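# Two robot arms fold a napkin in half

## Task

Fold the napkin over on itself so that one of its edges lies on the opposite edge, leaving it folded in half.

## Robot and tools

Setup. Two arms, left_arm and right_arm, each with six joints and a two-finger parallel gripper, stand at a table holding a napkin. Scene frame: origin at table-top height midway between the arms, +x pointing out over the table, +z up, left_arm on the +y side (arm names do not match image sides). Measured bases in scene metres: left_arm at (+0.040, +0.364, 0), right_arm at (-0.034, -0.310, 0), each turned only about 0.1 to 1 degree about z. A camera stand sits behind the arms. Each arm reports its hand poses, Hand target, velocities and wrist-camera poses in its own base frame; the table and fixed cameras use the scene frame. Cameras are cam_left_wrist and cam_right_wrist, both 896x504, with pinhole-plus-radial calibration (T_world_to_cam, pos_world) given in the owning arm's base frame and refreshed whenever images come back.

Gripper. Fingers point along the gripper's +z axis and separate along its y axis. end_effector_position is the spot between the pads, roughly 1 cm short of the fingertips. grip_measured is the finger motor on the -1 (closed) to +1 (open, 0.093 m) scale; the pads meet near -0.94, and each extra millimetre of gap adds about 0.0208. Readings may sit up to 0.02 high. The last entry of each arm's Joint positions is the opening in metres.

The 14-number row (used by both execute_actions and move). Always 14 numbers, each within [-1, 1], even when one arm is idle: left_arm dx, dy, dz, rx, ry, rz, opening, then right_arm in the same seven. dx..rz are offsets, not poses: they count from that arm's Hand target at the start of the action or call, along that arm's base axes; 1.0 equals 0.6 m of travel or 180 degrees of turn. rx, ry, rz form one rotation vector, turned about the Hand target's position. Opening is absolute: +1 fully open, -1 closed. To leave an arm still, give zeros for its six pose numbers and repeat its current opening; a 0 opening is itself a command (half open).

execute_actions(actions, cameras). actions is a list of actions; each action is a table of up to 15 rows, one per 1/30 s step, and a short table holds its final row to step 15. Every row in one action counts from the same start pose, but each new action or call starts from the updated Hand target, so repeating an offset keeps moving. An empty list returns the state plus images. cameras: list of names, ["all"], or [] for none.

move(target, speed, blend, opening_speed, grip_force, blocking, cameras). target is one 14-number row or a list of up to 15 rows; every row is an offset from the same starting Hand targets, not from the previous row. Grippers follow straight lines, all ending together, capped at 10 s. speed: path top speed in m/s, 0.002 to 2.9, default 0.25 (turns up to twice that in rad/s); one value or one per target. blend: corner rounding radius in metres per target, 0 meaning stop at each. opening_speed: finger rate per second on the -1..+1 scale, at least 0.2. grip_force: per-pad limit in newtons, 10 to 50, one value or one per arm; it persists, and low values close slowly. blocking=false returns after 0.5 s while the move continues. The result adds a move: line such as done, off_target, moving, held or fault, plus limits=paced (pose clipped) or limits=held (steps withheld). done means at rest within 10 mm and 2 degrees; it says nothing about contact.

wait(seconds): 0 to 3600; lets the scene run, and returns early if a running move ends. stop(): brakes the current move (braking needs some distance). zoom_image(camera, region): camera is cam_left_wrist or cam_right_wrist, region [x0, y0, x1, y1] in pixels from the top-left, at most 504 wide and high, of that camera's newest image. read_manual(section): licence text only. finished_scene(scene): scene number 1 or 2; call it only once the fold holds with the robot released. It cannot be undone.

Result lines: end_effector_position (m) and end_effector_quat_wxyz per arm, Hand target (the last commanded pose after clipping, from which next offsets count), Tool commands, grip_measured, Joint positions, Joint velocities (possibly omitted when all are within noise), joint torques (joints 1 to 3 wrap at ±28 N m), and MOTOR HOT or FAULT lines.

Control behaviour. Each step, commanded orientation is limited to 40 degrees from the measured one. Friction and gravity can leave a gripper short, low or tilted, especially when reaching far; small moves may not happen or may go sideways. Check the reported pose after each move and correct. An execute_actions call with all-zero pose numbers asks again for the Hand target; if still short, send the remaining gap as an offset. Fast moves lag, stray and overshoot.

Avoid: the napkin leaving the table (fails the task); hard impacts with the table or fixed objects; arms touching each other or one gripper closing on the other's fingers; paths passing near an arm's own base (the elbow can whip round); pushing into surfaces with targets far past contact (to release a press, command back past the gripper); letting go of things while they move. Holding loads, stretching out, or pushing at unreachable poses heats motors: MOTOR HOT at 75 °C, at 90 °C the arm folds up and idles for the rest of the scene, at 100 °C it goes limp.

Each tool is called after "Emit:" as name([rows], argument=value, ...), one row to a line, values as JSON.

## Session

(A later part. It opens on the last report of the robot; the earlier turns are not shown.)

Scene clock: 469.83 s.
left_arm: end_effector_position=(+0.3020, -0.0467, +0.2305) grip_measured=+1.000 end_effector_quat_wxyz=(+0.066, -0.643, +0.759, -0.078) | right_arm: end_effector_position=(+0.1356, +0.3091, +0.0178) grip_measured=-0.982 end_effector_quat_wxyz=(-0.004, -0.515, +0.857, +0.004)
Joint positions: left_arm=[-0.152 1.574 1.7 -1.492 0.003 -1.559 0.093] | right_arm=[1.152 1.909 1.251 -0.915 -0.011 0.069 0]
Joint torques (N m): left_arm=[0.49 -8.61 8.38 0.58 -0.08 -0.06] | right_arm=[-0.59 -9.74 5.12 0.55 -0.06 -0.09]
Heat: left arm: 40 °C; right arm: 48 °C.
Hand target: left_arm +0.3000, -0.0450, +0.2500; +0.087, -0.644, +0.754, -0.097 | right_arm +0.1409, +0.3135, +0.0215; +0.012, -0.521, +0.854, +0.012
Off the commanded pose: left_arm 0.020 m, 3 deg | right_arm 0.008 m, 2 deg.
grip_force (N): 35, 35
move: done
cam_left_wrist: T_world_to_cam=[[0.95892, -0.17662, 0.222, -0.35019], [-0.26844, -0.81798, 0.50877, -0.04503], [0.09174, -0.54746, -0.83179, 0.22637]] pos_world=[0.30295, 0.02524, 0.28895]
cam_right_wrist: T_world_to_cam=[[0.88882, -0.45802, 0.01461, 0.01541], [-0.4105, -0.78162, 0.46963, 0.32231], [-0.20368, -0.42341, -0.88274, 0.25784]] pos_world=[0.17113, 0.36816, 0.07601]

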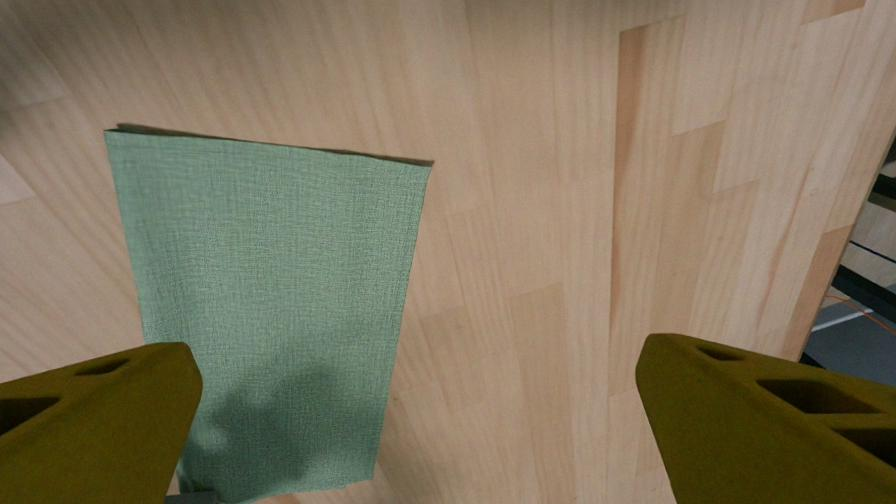

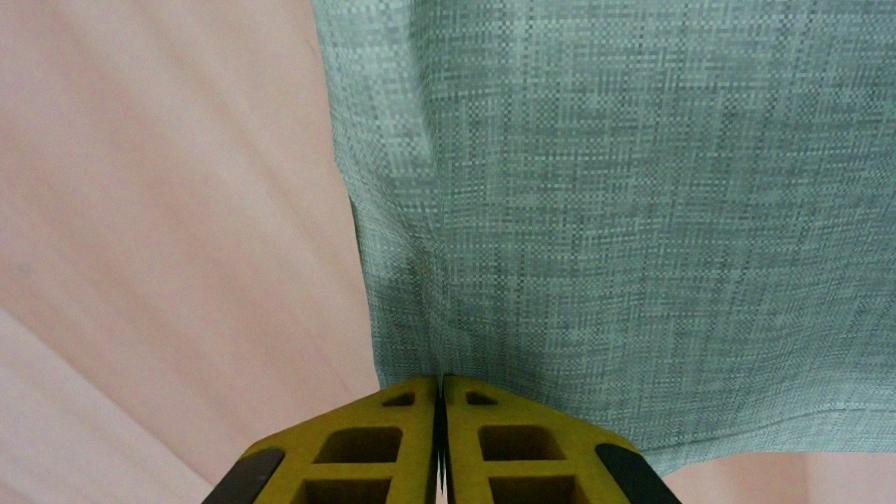

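Emit:
move([
  [0, 0, 0, 0, 0, 0, 1, 0, 0, 0.025, 0, 0, 0, -1],
  [0, 0, 0, 0, 0, 0, 1, 0.0335, -0.0148, 0.025, 0, 0, 0, -1],
  [0, 0, 0, 0, 0, 0, 1, 0.0335, -0.0148, 0.003, 0, 0, 0, -1],
  [0, 0, 0, 0, 0, 0, 1, 0.0335, -0.0148, 0.003, 0, 0, 0, -0.4],
  [0, 0, 0, 0, 0, 0, 1, 0.04, -0.0148, 0.15, 0, 0, 0, -0.4],
], speed=[0.08, 0.08, 0.08, 0.08, 0.2], opening_speed=0.6, cameras=["all"])

Scene clock: 487.30 s.
left_arm: end_effector_position=(+0.3020, -0.0467, +0.2305) grip_measured=+1.000 end_effector_quat_wxyz=(+0.066, -0.643, +0.759, -0.078) | right_arm: end_effector_position=(+0.1641, +0.3025, +0.0973) grip_measured=-0.403 end_effector_quat_wxyz=(+0.001, -0.513, +0.858, +0.002)
Joint positions: left_arm=[-0.152 1.574 1.7 -1.492 0.003 -1.559 0.093] | right_arm=[1.072 1.849 1.5 -1.218 -0.004 -0.006 0.026]
Joint torques (N m): left_arm=[0.49 -8.61 8.38 0.58 -0.08 -0.06] | right_arm=[-0.84 -10.56 8.12 0.09 -0.08 -0.09]
Heat: left arm: 39 °C; right arm: 48 °C.
Hand target: left_arm +0.3000, -0.0450, +0.2500; +0.087, -0.644, +0.754, -0.097 | right_arm +0.1649, +0.3047, +0.1115; +0.012, -0.521, +0.854, +0.012
Off the commanded pose: left_arm 0.020 m, 3 deg | right_arm 0.014 m, 2 deg.
grip_force (N): 35, 35
move: off_target (right_arm); target 4's new opening was sent with right_arm's hand 0.010 m and 3 deg from that target
cam_left_wrist: T_world_to_cam=[[0.95892, -0.17662, 0.222, -0.35019], [-0.26844, -0.81798, 0.50877, -0.04503], [0.09174, -0.54746, -0.83179, 0.22637]] pos_world=[0.30295, 0.02524, 0.28895]
cam_right_wrist: T_world_to_cam=[[0.88655, -0.46211, 0.0222, -0.01324], [-0.41868, -0.78097, 0.46346, 0.29322], [-0.19684, -0.42017, -0.88584, 0.32932]] pos_world=[0.19932, 0.36125, 0.15613]

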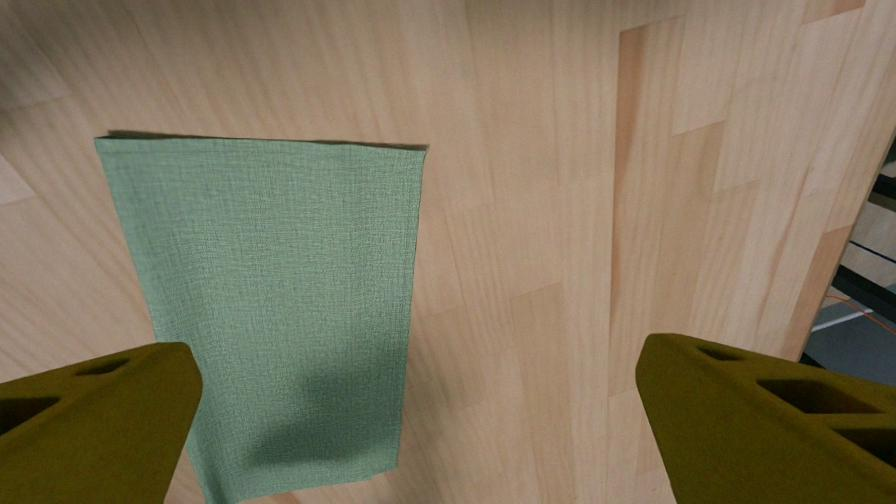

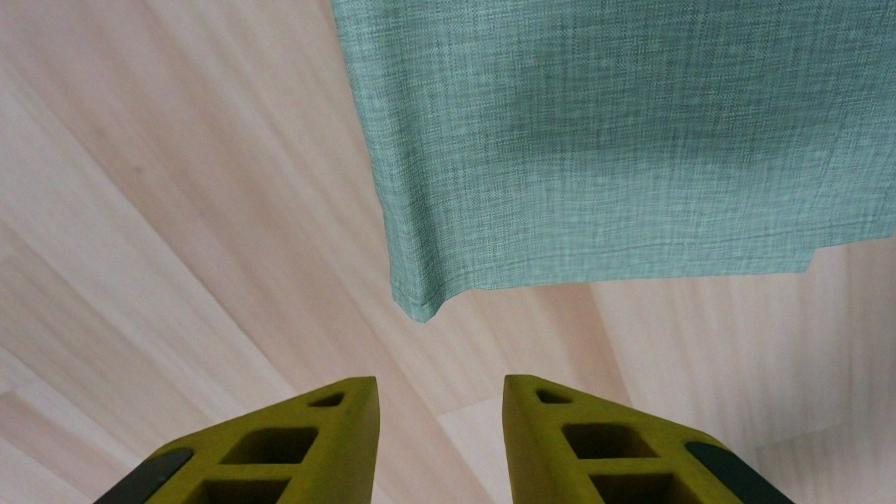

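Emit:
move(target=[0, 0, 0, 0, 0, 0, 1, 0.2212, -0.0903, -0.1025, 0, 0, 0.0356, -0.15], speed=0.3, cameras=["all"])

Scene clock: 495.30 s.
left_arm: end_effector_position=(+0.3020, -0.0467, +0.2305) grip_measured=+1.000 end_effector_quat_wxyz=(+0.066, -0.643, +0.759, -0.078) | right_arm: end_effector_position=(+0.2874, +0.2386, +0.0430) grip_measured=-0.153 end_effector_quat_wxyz=(-0.015, -0.560, +0.829, +0.002)
Joint positions: left_arm=[-0.152 1.574 1.7 -1.492 0.003 -1.559 0.093] | right_arm=[0.69 2.03 1.53 -1.101 -0.007 -0.498 0.038]
Joint torques (N m): left_arm=[0.49 -8.61 8.39 0.58 -0.08 -0.06] | right_arm=[-0.09 -9.87 8.32 0.5 -0.22 -0.09]
Heat: left arm: 39 °C; right arm: 48 °C.
Hand target: left_arm +0.3000, -0.0450, +0.2500; +0.087, -0.644, +0.754, -0.097 | right_arm +0.2976, +0.2505, +0.0500; +0.012, -0.567, +0.823, +0.012
Off the commanded pose: left_arm 0.020 m, 3 deg | right_arm 0.017 m, 3 deg.
grip_force (N): 35, 35
move: off_target (right_arm)
cam_left_wrist: T_world_to_cam=[[0.95892, -0.17662, 0.222, -0.35019], [-0.26844, -0.81798, 0.50877, -0.04503], [0.09174, -0.54746, -0.83179, 0.22637]] pos_world=[0.30295, 0.02524, 0.28895]
cam_right_wrist: T_world_to_cam=[[0.93241, -0.36137, 0.00506, -0.18726], [-0.31791, -0.81345, 0.48707, 0.29787], [-0.1719, -0.45576, -0.87335, 0.27932]] pos_world=[0.31731, 0.30193, 0.09981]

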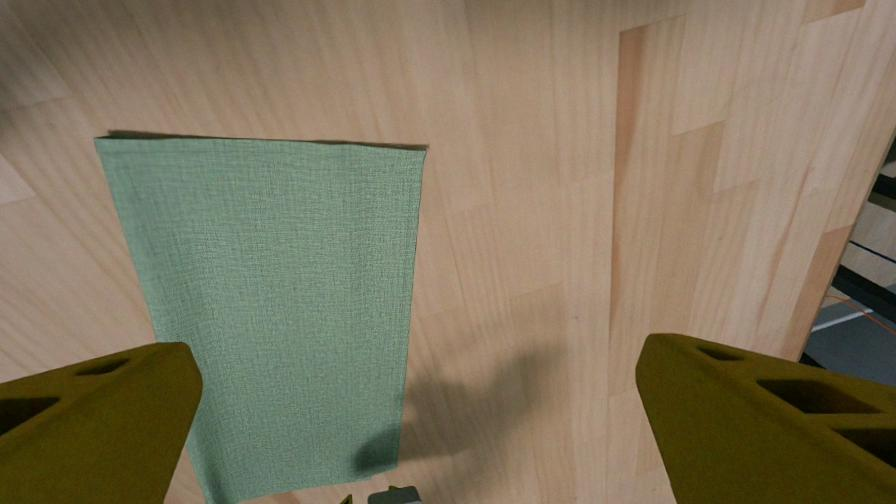

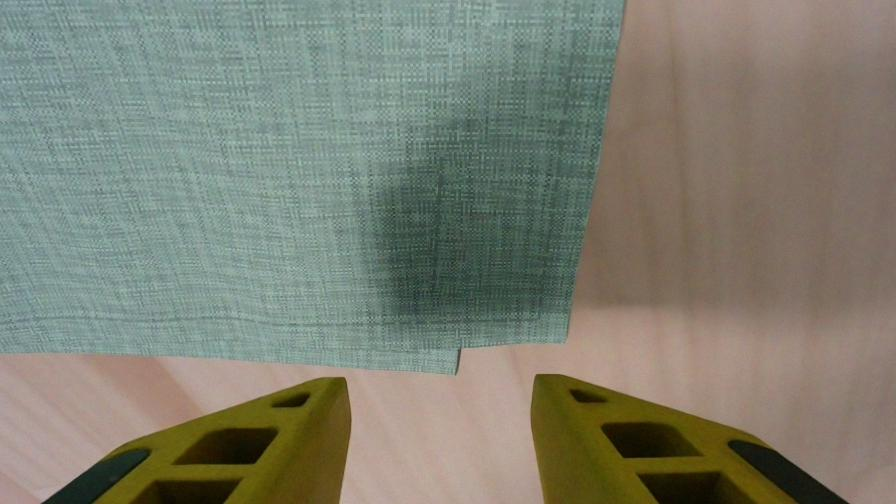

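Emit:
zoom_image(camera="cam_right_wrist", region=[340, 120, 640, 400])

Scaled by 1.680 from the camera's image (finer frame: 1280x720).

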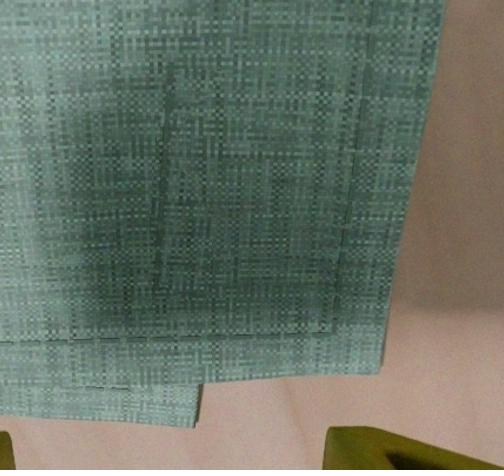

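Emit:
move(target=[0.0762, -0.13, -0.275, 0.0196, 0.0811, -0.0664, -0.3, 0, 0, 0, 0, 0, 0, -0.15], speed=0.3, cameras=["all"])

Scene clock: 505.13 s.
left_arm: end_effector_position=(+0.3328, -0.1170, +0.0772) grip_measured=-0.298 end_effector_quat_wxyz=(-0.017, -0.570, +0.821, +0.022) | right_arm: end_effector_position=(+0.2874, +0.2386, +0.0430) grip_measured=-0.153 end_effector_quat_wxyz=(-0.015, -0.560, +0.829, +0.002)
Joint positions: left_arm=[-0.337 1.948 1.549 -1.228 0.001 -1.551 0.031] | right_arm=[0.69 2.03 1.53 -1.101 -0.007 -0.498 0.038]
Joint torques (N m): left_arm=[-0.23 -8.91 7.99 0.4 -0.01 0.13] | right_arm=[-0.13 -9.88 8.32 0.5 -0.22 -0.09]
Heat: left arm: 39 °C; right arm: 49 °C.
Hand target: left_arm +0.3457, -0.1230, +0.0850; -0.001, -0.566, +0.824, +0.000 | right_arm +0.2976, +0.2505, +0.0500; +0.012, -0.567, +0.823, +0.012
Off the commanded pose: left_arm 0.016 m, 3 deg | right_arm 0.017 m, 3 deg.
grip_force (N): 35, 35
move: off_target (left_arm)
cam_left_wrist: T_world_to_cam=[[0.93001, -0.36568, -0.03681, -0.35064], [-0.29281, -0.79775, 0.52713, -0.00723], [-0.22212, -0.47946, -0.84899, 0.17124]] pos_world=[0.36202, -0.05189, 0.13628]
cam_right_wrist: T_world_to_cam=[[0.93241, -0.36137, 0.00506, -0.18726], [-0.31791, -0.81345, 0.48707, 0.29787], [-0.1719, -0.45576, -0.87335, 0.27932]] pos_world=[0.31731, 0.30193, 0.09981]

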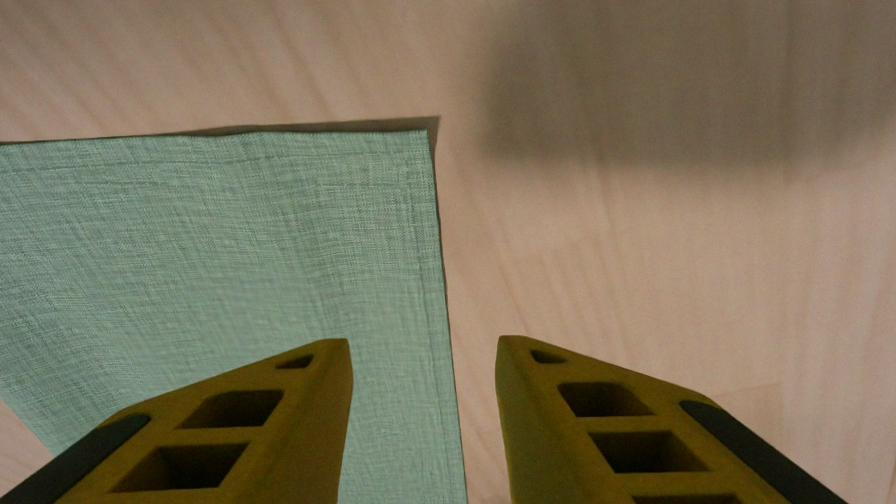

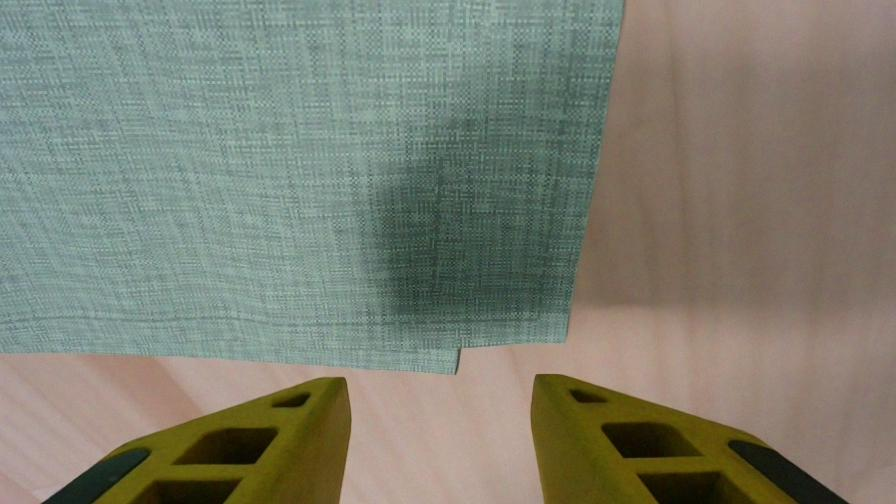

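Emit:
zoom_image(camera="cam_left_wrist", region=[240, 90, 500, 350])

Emit:
zoom_image(camera="cam_right_wrist", region=[380, 250, 600, 400])

Scaled by 1.938 from the camera's image (finer frame: 1280x720).

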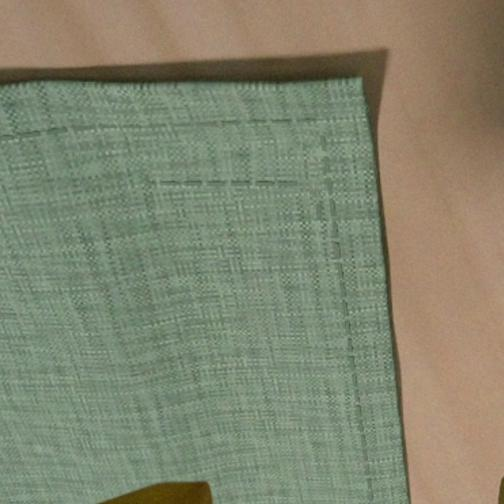

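Scaled by 2.291 from the camera's image (finer frame: 1280x720).

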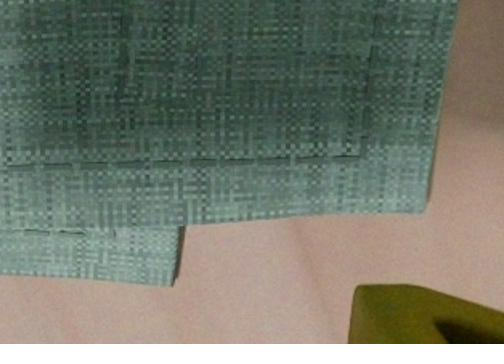

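Emit:
move(target=[0, 0, 0, 0, 0, 0, -0.3, -0.236, 0.0932, 0.0033, 0, 0, 0, -0.36], speed=0.3, cameras=["cam_right_wrist"])

Scene clock: 508.53 s.
left_arm: end_effector_position=(+0.3328, -0.1170, +0.0772) grip_measured=-0.298 end_effector_quat_wxyz=(-0.017, -0.570, +0.821, +0.022) | right_arm: end_effector_position=(+0.1501, +0.2998, +0.0403) grip_measured=-0.357 end_effector_quat_wxyz=(-0.017, -0.577, +0.816, -0.001)
Joint positions: left_arm=[-0.337 1.948 1.549 -1.228 0.001 -1.551 0.031] | right_arm=[1.1 1.895 1.328 -1.035 -0.014 -0.132 0.028]
Joint torques (N m): left_arm=[-0.23 -8.91 7.98 0.4 -0.01 0.12] | right_arm=[-0.43 -12.12 5.26 0.52 -0.05 0.23]
Heat: left arm: 39 °C; right arm: 49 °C.
Hand target: left_arm +0.3457, -0.1230, +0.0850; -0.001, -0.566, +0.824, +0.000 | right_arm +0.1560, +0.3064, +0.0520; +0.012, -0.567, +0.823, +0.012
Off the commanded pose: left_arm 0.016 m, 3 deg | right_arm 0.015 m, 4 deg.
grip_force (N): 35, 35
move: off_target (right_arm)
cam_right_wrist: T_world_to_cam=[[0.94707, -0.32097, 0.00694, -0.05148], [-0.28258, -0.82314, 0.49253, 0.30275], [-0.15237, -0.46842, -0.87027, 0.28207]] pos_world=[0.17729, 0.36481, 0.09672]

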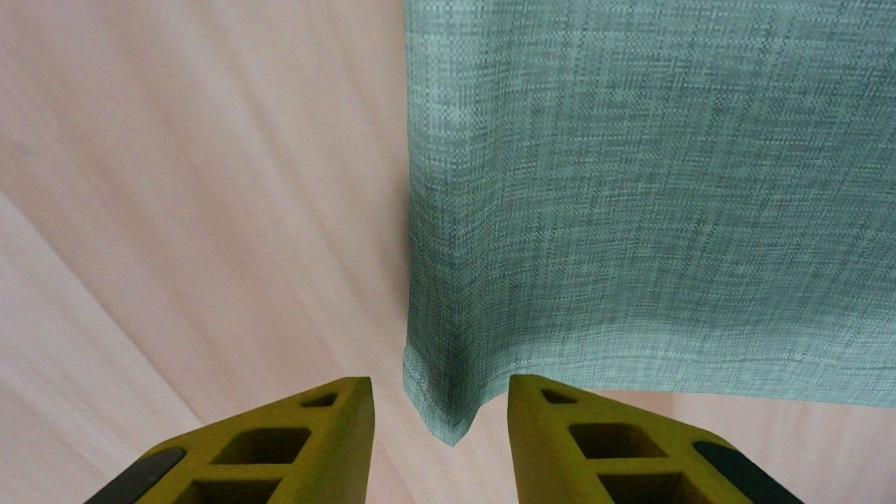

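Emit:
move([
  [0, 0, 0, 0, 0, 0, -0.3, 0.0017, -0.0008, -0.0508, 0, 0, 0, -0.36],
  [0, 0, 0, 0, 0, 0, -0.3, 0.0017, -0.0008, -0.0508, 0, 0, 0, -1],
], speed=0.08, opening_speed=0.6, cameras=["cam_right_wrist"])

Scene clock: 512.33 s.
left_arm: end_effector_position=(+0.3328, -0.1170, +0.0772) grip_measured=-0.298 end_effector_quat_wxyz=(-0.017, -0.570, +0.821, +0.022) | right_arm: end_effector_position=(+0.1542, +0.3004, +0.0222) grip_measured=-0.982 end_effector_quat_wxyz=(+0.000, -0.574, +0.819, +0.007)
Joint positions: left_arm=[-0.337 1.948 1.549 -1.228 0.001 -1.551 0.031] | right_arm=[1.09 1.895 1.251 -0.92 -0.013 -0.132 0]
Joint torques (N m): left_arm=[-0.24 -8.92 7.98 0.4 -0.01 0.13] | right_arm=[-0.64 -8.43 5.26 0.6 -0.04 0.2]
Heat: left arm: 40 °C; right arm: 49 °C.
Hand target: left_arm +0.3457, -0.1230, +0.0850; -0.001, -0.566, +0.824, +0.000 | right_arm +0.1570, +0.3059, +0.0215; +0.012, -0.567, +0.823, +0.012
Off the commanded pose: left_arm 0.016 m, 3 deg | right_arm 0.006 m, 2 deg.
grip_force (N): 35, 35
move: done
cam_right_wrist: T_world_to_cam=[[0.94384, -0.33012, 0.01392, -0.05195], [-0.2993, -0.83635, 0.45928, 0.32061], [-0.13998, -0.43765, -0.88818, 0.2564]] pos_world=[0.18088, 0.36321, 0.0812]

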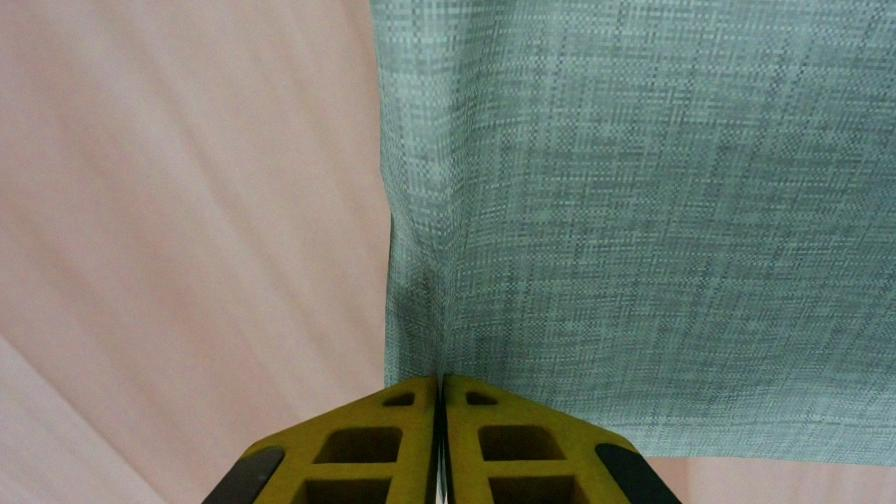

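Emit:
move(target=[0, 0, 0, 0, 0, 0, -0.3, -0.008, 0.003, 0.065, 0, 0, 0, -1], speed=0.08, cameras=["all"])

Scene clock: 513.77 s.
left_arm: end_effector_position=(+0.3328, -0.1170, +0.0772) grip_measured=-0.298 end_effector_quat_wxyz=(-0.017, -0.570, +0.821, +0.022) | right_arm: end_effector_position=(+0.1496, +0.3017, +0.0417) grip_measured=-0.982 end_effector_quat_wxyz=(-0.008, -0.574, +0.819, +0.003)
Joint positions: left_arm=[-0.337 1.948 1.549 -1.228 0.001 -1.551 0.031] | right_arm=[1.104 1.882 1.315 -1.017 -0.013 -0.119 0]
Joint torques (N m): left_arm=[-0.23 -8.91 7.98 0.4 -0.01 0.13] | right_arm=[0.35 -11.7 8.13 0.04 -0.04 0.23]
Heat: left arm: 40 °C; right arm: 49 °C.
Hand target: left_arm +0.3457, -0.1230, +0.0850; -0.001, -0.566, +0.824, +0.000 | right_arm +0.1522, +0.3077, +0.0605; +0.012, -0.567, +0.823, +0.012
Off the commanded pose: left_arm 0.016 m, 3 deg | right_arm 0.020 m, 3 deg.
grip_force (N): 35, 35
move: off_target (right_arm)
cam_left_wrist: T_world_to_cam=[[0.93001, -0.36568, -0.03681, -0.35064], [-0.29281, -0.79775, 0.52713, -0.00723], [-0.22212, -0.47946, -0.84899, 0.17124]] pos_world=[0.36202, -0.05189, 0.13628]
cam_right_wrist: T_world_to_cam=[[0.94446, -0.32843, 0.01142, -0.04806], [-0.29406, -0.8291, 0.47552, 0.3077], [-0.14671, -0.45247, -0.87963, 0.27885]] pos_world=[0.17678, 0.3655, 0.09951]

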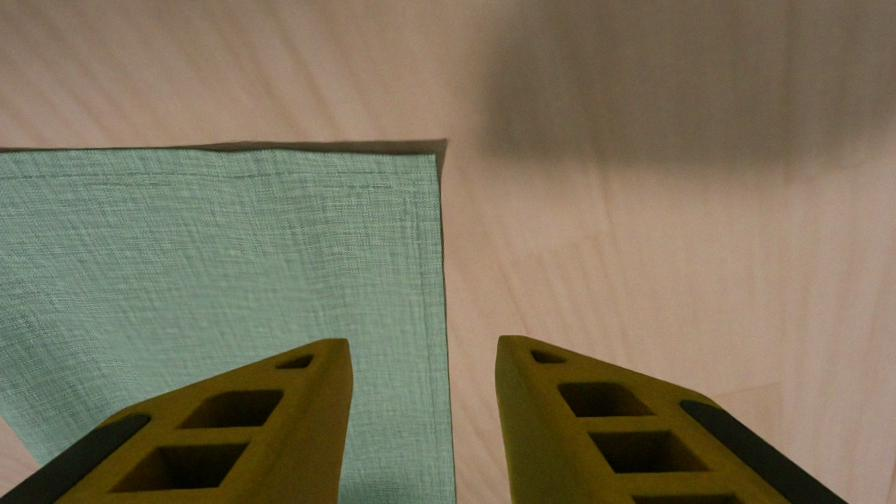

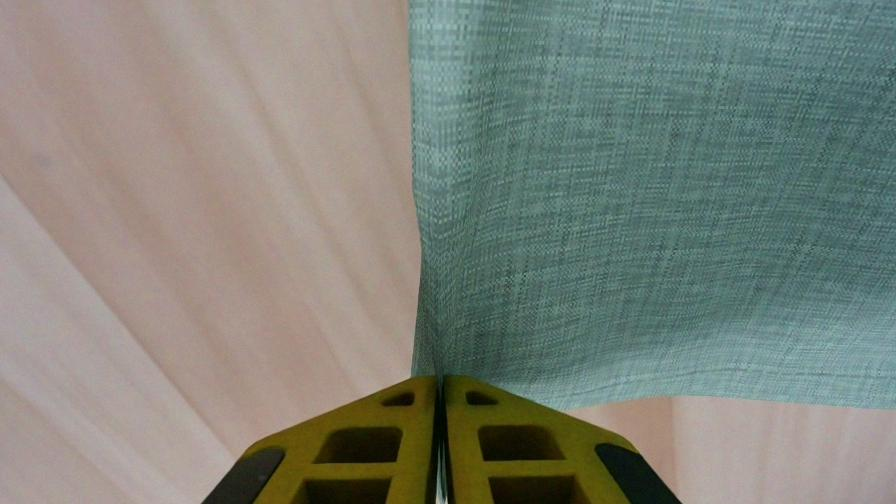

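Emit:
move(target=[-0.0645, 0.0183, -0.1383, 0, 0, 0, -1, 0, 0, 0, 0, 0, 0, -1], speed=0.15, cameras=["cam_left_wrist"])

Scene clock: 516.40 s.
left_arm: end_effector_position=(+0.3111, -0.1094, +0.0106) grip_measured=-0.990 end_effector_quat_wxyz=(+0.000, -0.572, +0.820, -0.001) | right_arm: end_effector_position=(+0.1513, +0.3005, +0.0417) grip_measured=-0.982 end_effector_quat_wxyz=(-0.009, -0.572, +0.820, +0.002)
Joint positions: left_arm=[-0.337 1.891 1.195 -0.874 0.001 -1.556 0] | right_arm=[1.098 1.882 1.315 -1.018 -0.013 -0.119 0]
Joint torques (N m): left_arm=[-0.73 -7.41 2.39 0.67 -0.01 0.05] | right_arm=[0.34 -11.71 8.14 0.05 -0.04 0.23]
Heat: left arm: 40 °C; right arm: 49 °C.
Hand target: left_arm +0.3070, -0.1120, +0.0020; -0.001, -0.566, +0.824, +0.000 | right_arm +0.1522, +0.3077, +0.0605; +0.012, -0.567, +0.823, +0.012
Off the commanded pose: left_arm 0.010 m, 1 deg | right_arm 0.020 m, 3 deg.
grip_force (N): 35, 35
move: done
cam_left_wrist: T_world_to_cam=[[0.9321, -0.36166, 0.01987, -0.33092], [-0.31745, -0.78926, 0.52563, 0.03622], [-0.17442, -0.49625, -0.85048, 0.09687]] pos_world=[0.33685, -0.04302, 0.06992]

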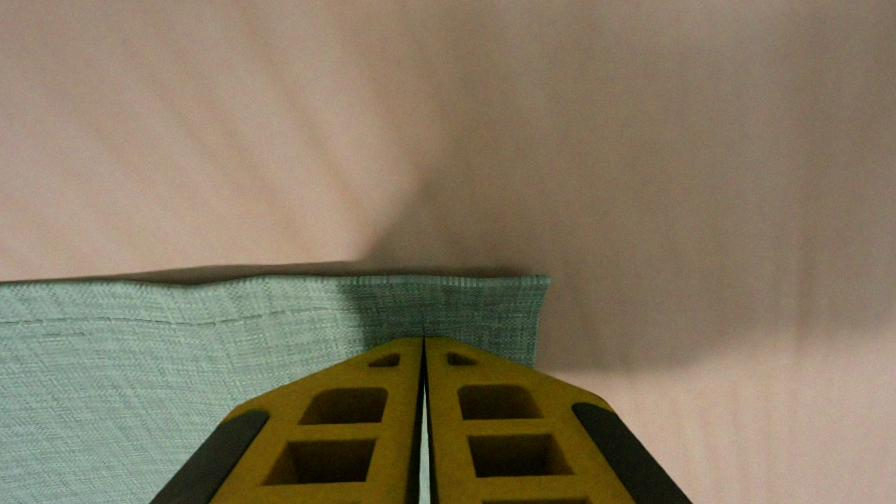

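Emit:
move([
  [0, 0, 0, 0, 0, 0, -1, -0.0345, 0.0147, 0.0025, 0, 0, 0, -1],
  [0, 0, 0, 0, 0, 0, -1, -0.0345, 0.0138, -0.0575, 0, 0, 0, -1],
], speed=0.08, blend=0.005, cameras=["all"])

Scene clock: 518.40 s.
left_arm: end_effector_position=(+0.3111, -0.1094, +0.0106) grip_measured=-0.990 end_effector_quat_wxyz=(+0.000, -0.572, +0.820, -0.001) | right_arm: end_effector_position=(+0.1314, +0.3111, +0.0272) grip_measured=-0.982 end_effector_quat_wxyz=(+0.003, -0.572, +0.820, +0.009)
Joint positions: left_arm=[-0.337 1.891 1.195 -0.874 0.001 -1.556 0] | right_arm=[1.166 1.882 1.254 -0.929 -0.011 -0.053 0]
Joint torques (N m): left_arm=[-0.73 -7.41 2.39 0.67 -0.01 0.05] | right_arm=[-0.02 -8.16 5.16 0.57 -0.03 0.23]
Heat: left arm: 40 °C; right arm: 49 °C.
Hand target: left_arm +0.3070, -0.1120, +0.0020; -0.001, -0.566, +0.824, +0.000 | right_arm +0.1315, +0.3160, +0.0260; +0.012, -0.567, +0.823, +0.012
Off the commanded pose: left_arm 0.010 m, 1 deg | right_arm 0.005 m, 1 deg.
grip_force (N): 35, 35
move: done
cam_left_wrist: T_world_to_cam=[[0.9321, -0.36166, 0.01987, -0.33092], [-0.31745, -0.78926, 0.52563, 0.03622], [-0.17442, -0.49625, -0.85048, 0.09687]] pos_world=[0.33685, -0.04302, 0.06992]
cam_right_wrist: T_world_to_cam=[[0.94277, -0.33309, 0.01539, -0.02605], [-0.30349, -0.83803, 0.45344, 0.3217], [-0.13815, -0.43216, -0.89115, 0.26053]] pos_world=[0.15818, 0.37351, 0.0867]

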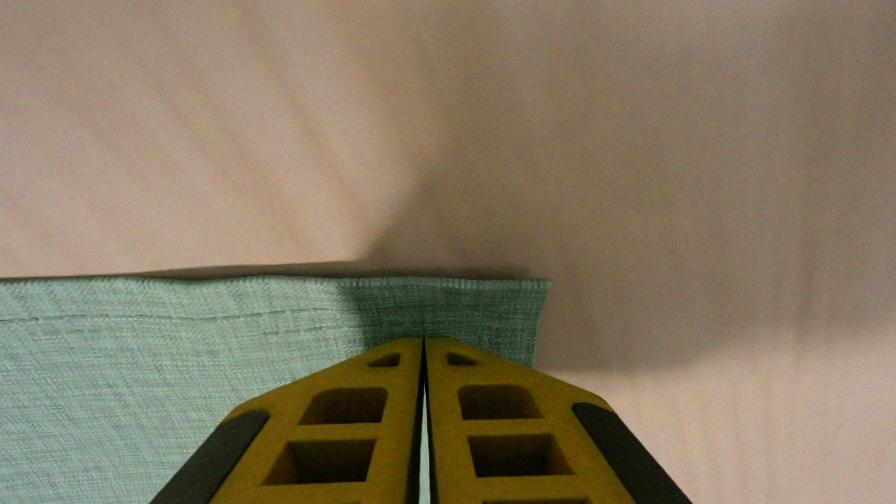

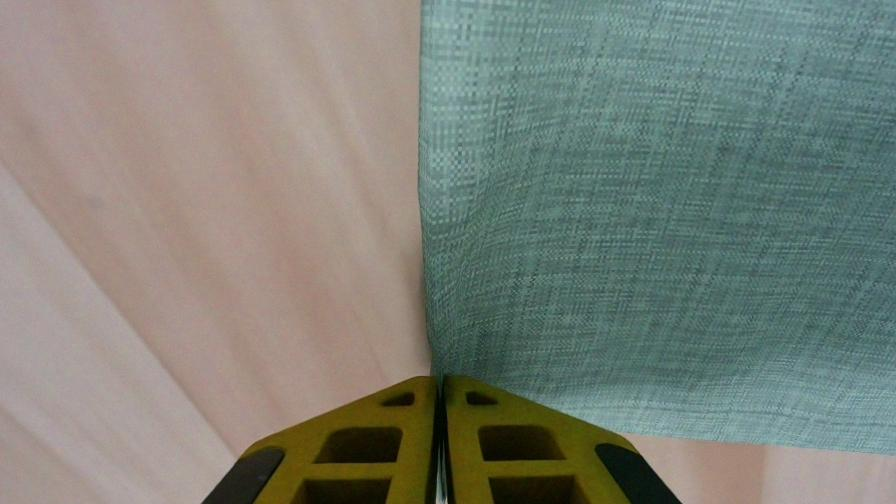

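Emit:
move([
  [0, 0, 0, 0, 0, 0, -1, 0, 0, -0.01, 0, 0, 0, -1],
  [0, 0, 0, 0, 0, 0, -1, 0, 0, -0.01, 0, 0, 0, -0.5],
  [0, 0, 0, 0, 0, 0, -1, 0.01, 0, 0.14, 0, 0, 0, -0.5],
], speed=[0.06, 0.06, 0.2], opening_speed=0.5, cameras=["all"])

Scene clock: 522.53 s.
left_arm: end_effector_position=(+0.3111, -0.1094, +0.0106) grip_measured=-0.990 end_effector_quat_wxyz=(+0.000, -0.572, +0.820, -0.001) | right_arm: end_effector_position=(+0.1332, +0.3154, +0.0959) grip_measured=-0.503 end_effector_quat_wxyz=(-0.002, -0.572, +0.820, +0.006)
Joint positions: left_arm=[-0.337 1.891 1.195 -0.874 0.001 -1.556 0] | right_arm=[1.166 1.843 1.486 -1.21 -0.011 -0.053 0.021]
Joint torques (N m): left_arm=[-0.72 -7.39 2.4 0.67 -0.01 0.05] | right_arm=[-0.9 -10.56 8.08 0.09 -0.03 0.05]
Heat: left arm: 40 °C; right arm: 48 °C.
Hand target: left_arm +0.3070, -0.1120, +0.0020; -0.001, -0.566, +0.824, +0.000 | right_arm +0.1375, +0.3160, +0.1100; +0.012, -0.567, +0.823, +0.012
Off the commanded pose: left_arm 0.010 m, 1 deg | right_arm 0.015 m, 2 deg.
grip_force (N): 35, 35
move: off_target (right_arm)
cam_left_wrist: T_world_to_cam=[[0.9321, -0.36166, 0.01987, -0.33092], [-0.31745, -0.78926, 0.52563, 0.03622], [-0.17442, -0.49625, -0.85048, 0.09687]] pos_world=[0.33685, -0.04302, 0.06992]
cam_right_wrist: T_world_to_cam=[[0.94284, -0.33291, 0.0147, -0.02735], [-0.30153, -0.83353, 0.46294, 0.29205], [-0.14187, -0.44091, -0.88627, 0.32654]] pos_world=[0.16018, 0.3783, 0.15461]

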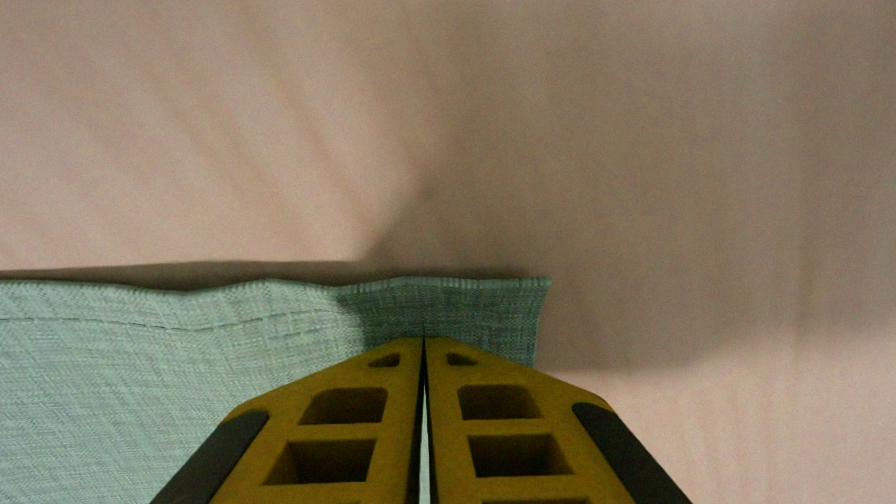

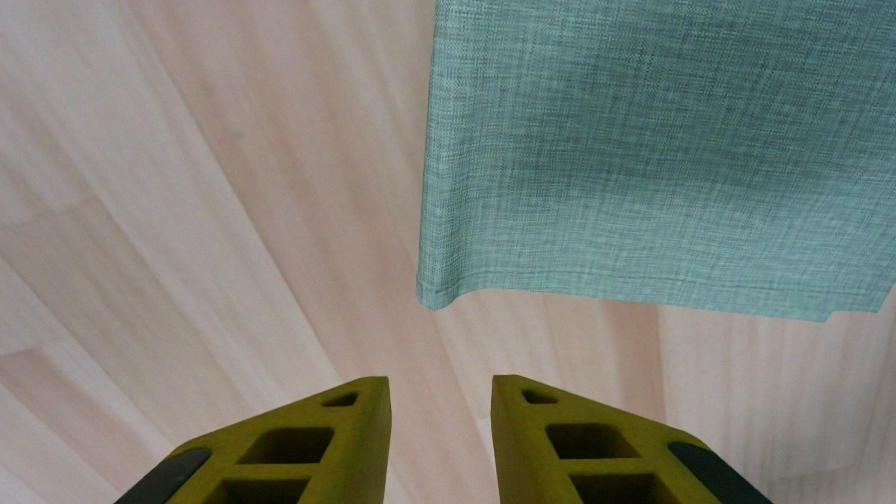

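Emit:
move(target=[0, 0, 0, 0, 0, 0, -1, 0.0103, -0.0033, -0.1083, 0, 0, -0.0222, -0.36], speed=0.2, cameras=["cam_right_wrist"])

Scene clock: 526.87 s.
left_arm: end_effector_position=(+0.3111, -0.1094, +0.0106) grip_measured=-0.990 end_effector_quat_wxyz=(+0.000, -0.572, +0.820, -0.001) | right_arm: end_effector_position=(+0.1395, +0.3075, +0.0445) grip_measured=-0.363 end_effector_quat_wxyz=(-0.002, -0.547, +0.837, +0.005)
Joint positions: left_arm=[-0.337 1.891 1.195 -0.874 0.001 -1.556 0] | right_arm=[1.139 1.869 1.311 -1.011 -0.011 -0.018 0.028]
Joint torques (N m): left_arm=[-0.72 -7.39 2.39 0.67 -0.01 0.05] | right_arm=[-0.69 -8.43 5.68 0.6 -0.01 0.23]
Heat: left arm: 40 °C; right arm: 48 °C.
Hand target: left_arm +0.3070, -0.1120, +0.0020; -0.001, -0.566, +0.824, +0.000 | right_arm +0.1437, +0.3140, +0.0450; +0.012, -0.538, +0.842, +0.012
Off the commanded pose: left_arm 0.010 m, 1 deg | right_arm 0.008 m, 2 deg.
grip_force (N): 35, 35
move: done
cam_right_wrist: T_world_to_cam=[[0.92068, -0.39006, 0.01444, -0.0144], [-0.35161, -0.81272, 0.4646, 0.31168], [-0.16948, -0.43283, -0.8854, 0.27977]] pos_world=[0.17027, 0.36879, 0.10311]

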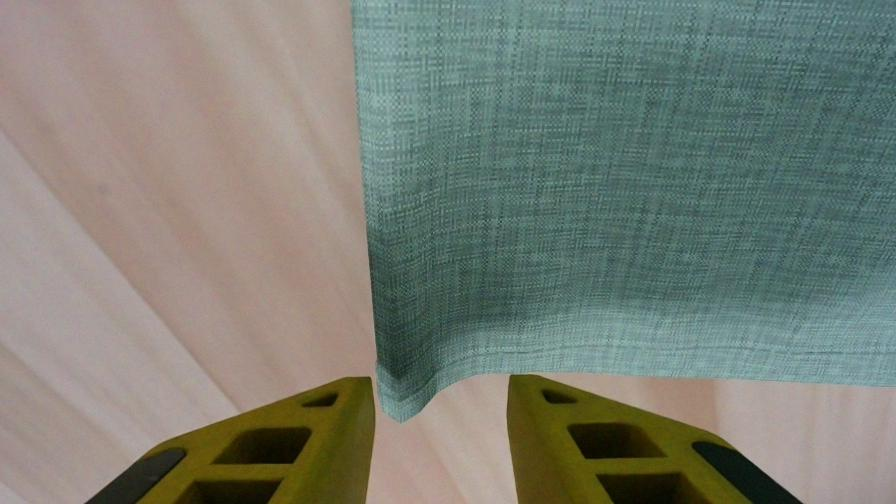

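Emit:
move([
  [0, 0, 0, 0, 0, 0, -1, 0, 0, -0.0392, 0, 0, 0, -0.36],
  [0, 0, 0, 0, 0, 0, -1, 0, 0, -0.0392, 0, 0, 0, -1],
], speed=0.08, opening_speed=0.6, cameras=["cam_right_wrist"])

Scene clock: 531.03 s.
left_arm: end_effector_position=(+0.3111, -0.1094, +0.0106) grip_measured=-0.990 end_effector_quat_wxyz=(+0.000, -0.572, +0.820, -0.001) | right_arm: end_effector_position=(+0.1362, +0.3098, +0.0219) grip_measured=-0.983 end_effector_quat_wxyz=(-0.002, -0.550, +0.835, +0.010)
Joint positions: left_arm=[-0.337 1.891 1.195 -0.874 0.001 -1.556 0] | right_arm=[1.147 1.898 1.254 -0.92 -0.019 -0.018 0]
Joint torques (N m): left_arm=[-0.73 -7.41 2.39 0.67 -0.01 0.05] | right_arm=[-0.69 -8.34 5.45 0.61 -0.02 0.23]
Heat: left arm: 40 °C; right arm: 47 °C.
Hand target: left_arm +0.3070, -0.1120, +0.0020; -0.001, -0.566, +0.824, +0.000 | right_arm +0.1437, +0.3140, +0.0215; +0.012, -0.538, +0.842, +0.012
Off the commanded pose: left_arm 0.010 m, 1 deg | right_arm 0.009 m, 2 deg.
grip_force (N): 35, 35
move: done
cam_right_wrist: T_world_to_cam=[[0.92372, -0.38301, 0.00698, -0.01265], [-0.34298, -0.81878, 0.46039, 0.32374], [-0.17061, -0.42766, -0.88769, 0.25881]] pos_world=[0.16688, 0.37091, 0.08079]

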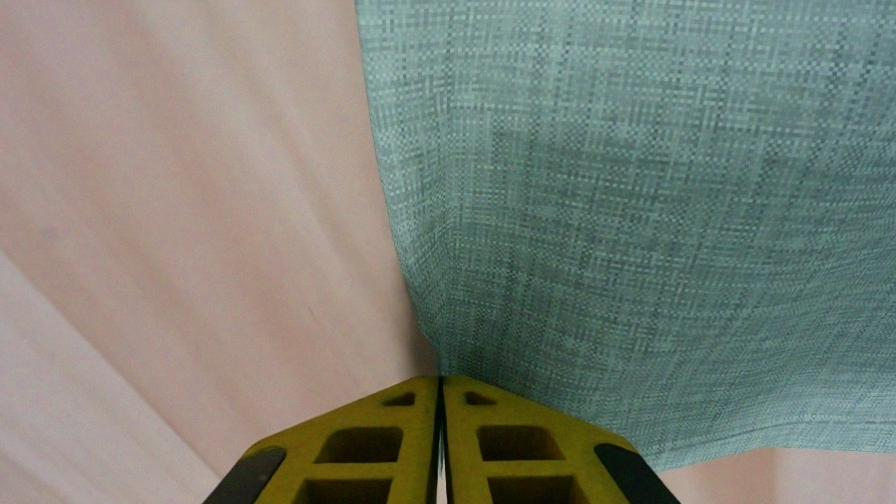

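Emit:
move([
  [0, 0, 0, 0, 0, 0, -1, 0, 0, 0, 0, 0, 0, -0.5],
  [0, 0, 0, 0, 0, 0, -1, 0.005, -0.003, 0.06, 0, 0, 0, -0.5],
], speed=0.12, opening_speed=0.8, cameras=["cam_right_wrist"])

Scene clock: 533.93 s.
left_arm: end_effector_position=(+0.3111, -0.1094, +0.0106) grip_measured=-0.990 end_effector_quat_wxyz=(+0.000, -0.572, +0.820, -0.001) | right_arm: end_effector_position=(+0.1419, +0.3073, +0.0393) grip_measured=-0.503 end_effector_quat_wxyz=(-0.009, -0.542, +0.840, +0.005)
Joint positions: left_arm=[-0.337 1.891 1.195 -0.874 0.001 -1.556 0] | right_arm=[1.129 1.889 1.315 -1.008 -0.019 -0.017 0.021]
Joint torques (N m): left_arm=[-0.72 -7.41 2.4 0.67 -0.01 0.05] | right_arm=[-0.8 -11.77 8.06 0.07 -0.02 0.11]
Heat: left arm: 40 °C; right arm: 47 °C.
Hand target: left_arm +0.3070, -0.1120, +0.0020; -0.001, -0.566, +0.824, +0.000 | right_arm +0.1467, +0.3122, +0.0575; +0.012, -0.538, +0.842, +0.012
Off the commanded pose: left_arm 0.010 m, 1 deg | right_arm 0.019 m, 3 deg.
grip_force (N): 35, 35
move: off_target (right_arm)
cam_right_wrist: T_world_to_cam=[[0.91593, -0.40128, 0.00649, -0.01228], [-0.35588, -0.80462, 0.47532, 0.31254], [-0.18552, -0.43767, -0.87979, 0.27902]] pos_world=[0.17424, 0.36866, 0.097]

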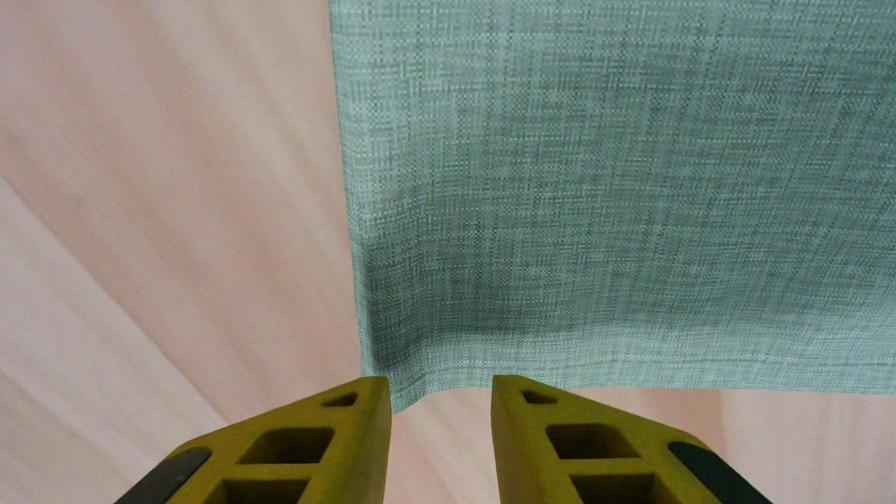

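Emit:
move([
  [0, 0, 0, 0, 0, 0, -1, 0.0012, -0.0007, -0.065, 0, 0, 0, -0.5],
  [0, 0, 0, 0, 0, 0, -1, 0.0012, -0.0007, -0.065, 0, 0, 0, -1],
], speed=0.08, opening_speed=0.5, cameras=["cam_right_wrist"])

Scene clock: 537.50 s.
left_arm: end_effector_position=(+0.3111, -0.1094, +0.0106) grip_measured=-0.990 end_effector_quat_wxyz=(+0.000, -0.572, +0.820, -0.001) | right_arm: end_effector_position=(+0.1445, +0.3073, +0.0213) grip_measured=-0.984 end_effector_quat_wxyz=(+0.003, -0.541, +0.841, +0.009)
Joint positions: left_arm=[-0.337 1.891 1.195 -0.874 0.001 -1.556 0] | right_arm=[1.126 1.897 1.25 -0.909 -0.011 -0.017 0]
Joint torques (N m): left_arm=[-0.72 -7.41 2.39 0.67 -0.01 0.05] | right_arm=[-0.75 -7.91 5.19 0.63 -0.02 0.09]
Heat: left arm: 40 °C; right arm: 47 °C.
Hand target: left_arm +0.3070, -0.1120, +0.0020; -0.001, -0.566, +0.824, +0.000 | right_arm +0.1474, +0.3118, +0.0185; +0.012, -0.538, +0.842, +0.012
Off the commanded pose: left_arm 0.010 m, 1 deg | right_arm 0.006 m, 1 deg.
grip_force (N): 35, 35
move: done
cam_right_wrist: T_world_to_cam=[[0.91451, -0.40428, 0.01486, -0.01364], [-0.36647, -0.81231, 0.45371, 0.32635], [-0.17136, -0.42037, -0.89102, 0.25663]] pos_world=[0.17605, 0.36747, 0.0808]

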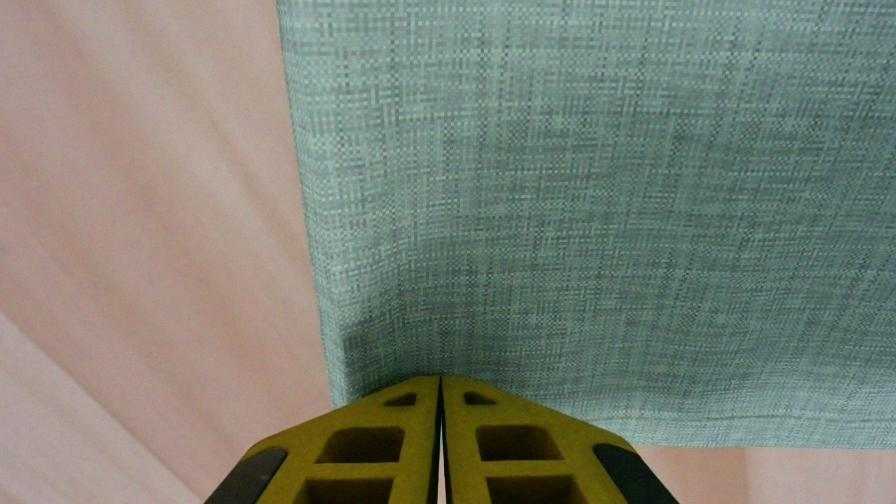

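Emit:
move([
  [0, 0, 0, 0, 0, 0, -1, 0, 0, 0, 0, 0, 0, -0.4],
  [0, 0, 0, 0, 0, 0, -1, 0, 0, -0.0117, 0, 0, 0, -0.4],
  [0, 0, 0, 0, 0, 0, -1, 0, 0, -0.0117, 0, 0, 0, -1],
], speed=0.06, opening_speed=0.6, cameras=["cam_right_wrist"])

Scene clock: 541.93 s.
left_arm: end_effector_position=(+0.3111, -0.1094, +0.0106) grip_measured=-0.990 end_effector_quat_wxyz=(+0.000, -0.572, +0.820, -0.001) | right_arm: end_effector_position=(+0.1451, +0.3078, +0.0153) grip_measured=-0.984 end_effector_quat_wxyz=(+0.005, -0.541, +0.841, +0.009)
Joint positions: left_arm=[-0.337 1.891 1.195 -0.874 0.001 -1.556 0] | right_arm=[1.126 1.906 1.236 -0.883 -0.01 -0.017 0]
Joint torques (N m): left_arm=[-0.72 -7.41 2.39 0.67 -0.01 0.05] | right_arm=[-0.75 -7.77 4.9 0.65 -0.04 0.09]
Heat: left arm: 40 °C; right arm: 47 °C.
Hand target: left_arm +0.3070, -0.1120, +0.0020; -0.001, -0.566, +0.824, +0.000 | right_arm +0.1474, +0.3118, +0.0115; +0.012, -0.538, +0.842, +0.012
Off the commanded pose: left_arm 0.010 m, 1 deg | right_arm 0.006 m, 1 deg.
grip_force (N): 35, 35
move: done
cam_right_wrist: T_world_to_cam=[[0.91443, -0.4044, 0.01646, -0.01372], [-0.36775, -0.81319, 0.45109, 0.33021], [-0.16904, -0.41855, -0.89233, 0.25061]] pos_world=[0.17635, 0.36787, 0.0749]

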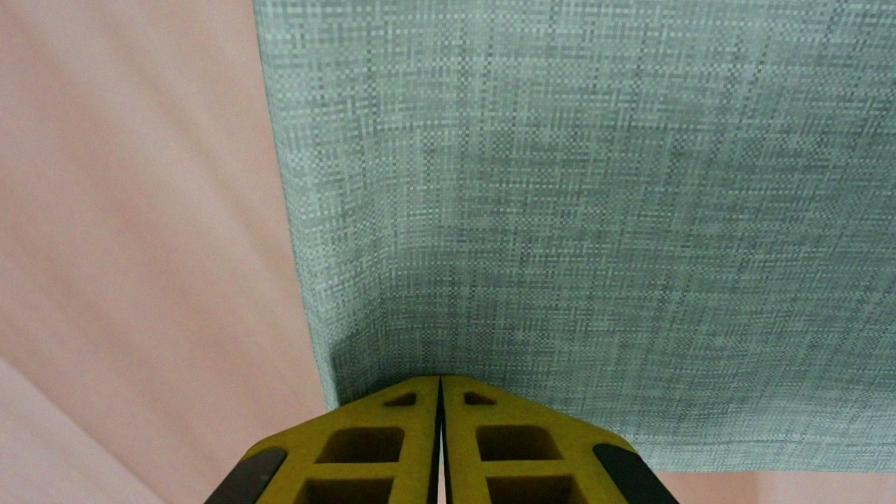

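Emit:
move(target=[0, 0, 0, 0, 0, 0, -1, -0.005, 0.01, 0.17, 0, 0, 0, -0.4], speed=0.2, cameras=["cam_right_wrist"])

Scene clock: 545.13 s.
left_arm: end_effector_position=(+0.3111, -0.1094, +0.0106) grip_measured=-0.990 end_effector_quat_wxyz=(+0.000, -0.572, +0.820, -0.001) | right_arm: end_effector_position=(+0.1457, +0.3147, +0.0994) grip_measured=-0.403 end_effector_quat_wxyz=(-0.001, -0.543, +0.840, +0.004)
Joint positions: left_arm=[-0.337 1.891 1.195 -0.874 0.001 -1.556 0] | right_arm=[1.133 1.858 1.52 -1.228 -0.008 -0.015 0.026]
Joint torques (N m): left_arm=[-0.72 -7.41 2.39 0.67 -0.01 0.05] | right_arm=[0.35 -10.73 8.13 0.09 -0.04 0.23]
Heat: left arm: 40 °C; right arm: 47 °C.
Hand target: left_arm +0.3070, -0.1120, +0.0020; -0.001, -0.566, +0.824, +0.000 | right_arm +0.1444, +0.3178, +0.1135; +0.012, -0.538, +0.842, +0.012
Off the commanded pose: left_arm 0.010 m, 1 deg | right_arm 0.014 m, 2 deg.
grip_force (N): 35, 35
move: off_target (right_arm)
cam_right_wrist: T_world_to_cam=[[0.91699, -0.39852, 0.01752, -0.01523], [-0.36065, -0.80948, 0.46332, 0.29463], [-0.17046, -0.43118, -0.88602, 0.33222]] pos_world=[0.17686, 0.37567, 0.15811]

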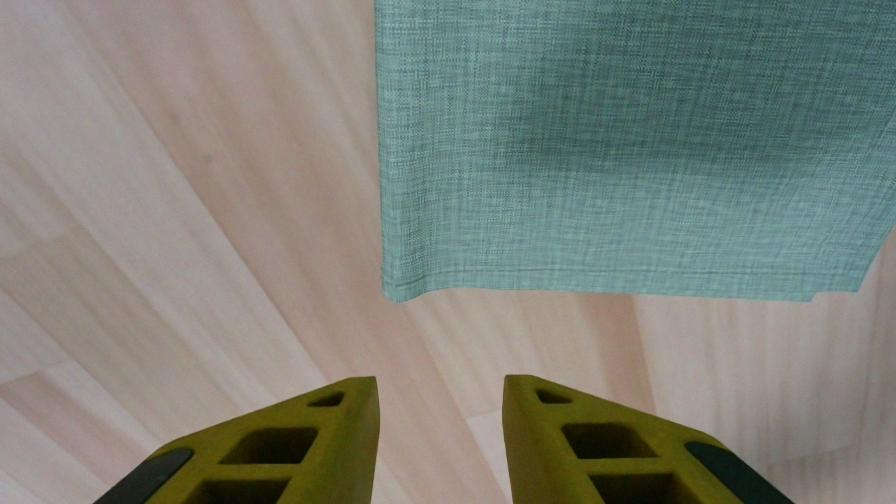

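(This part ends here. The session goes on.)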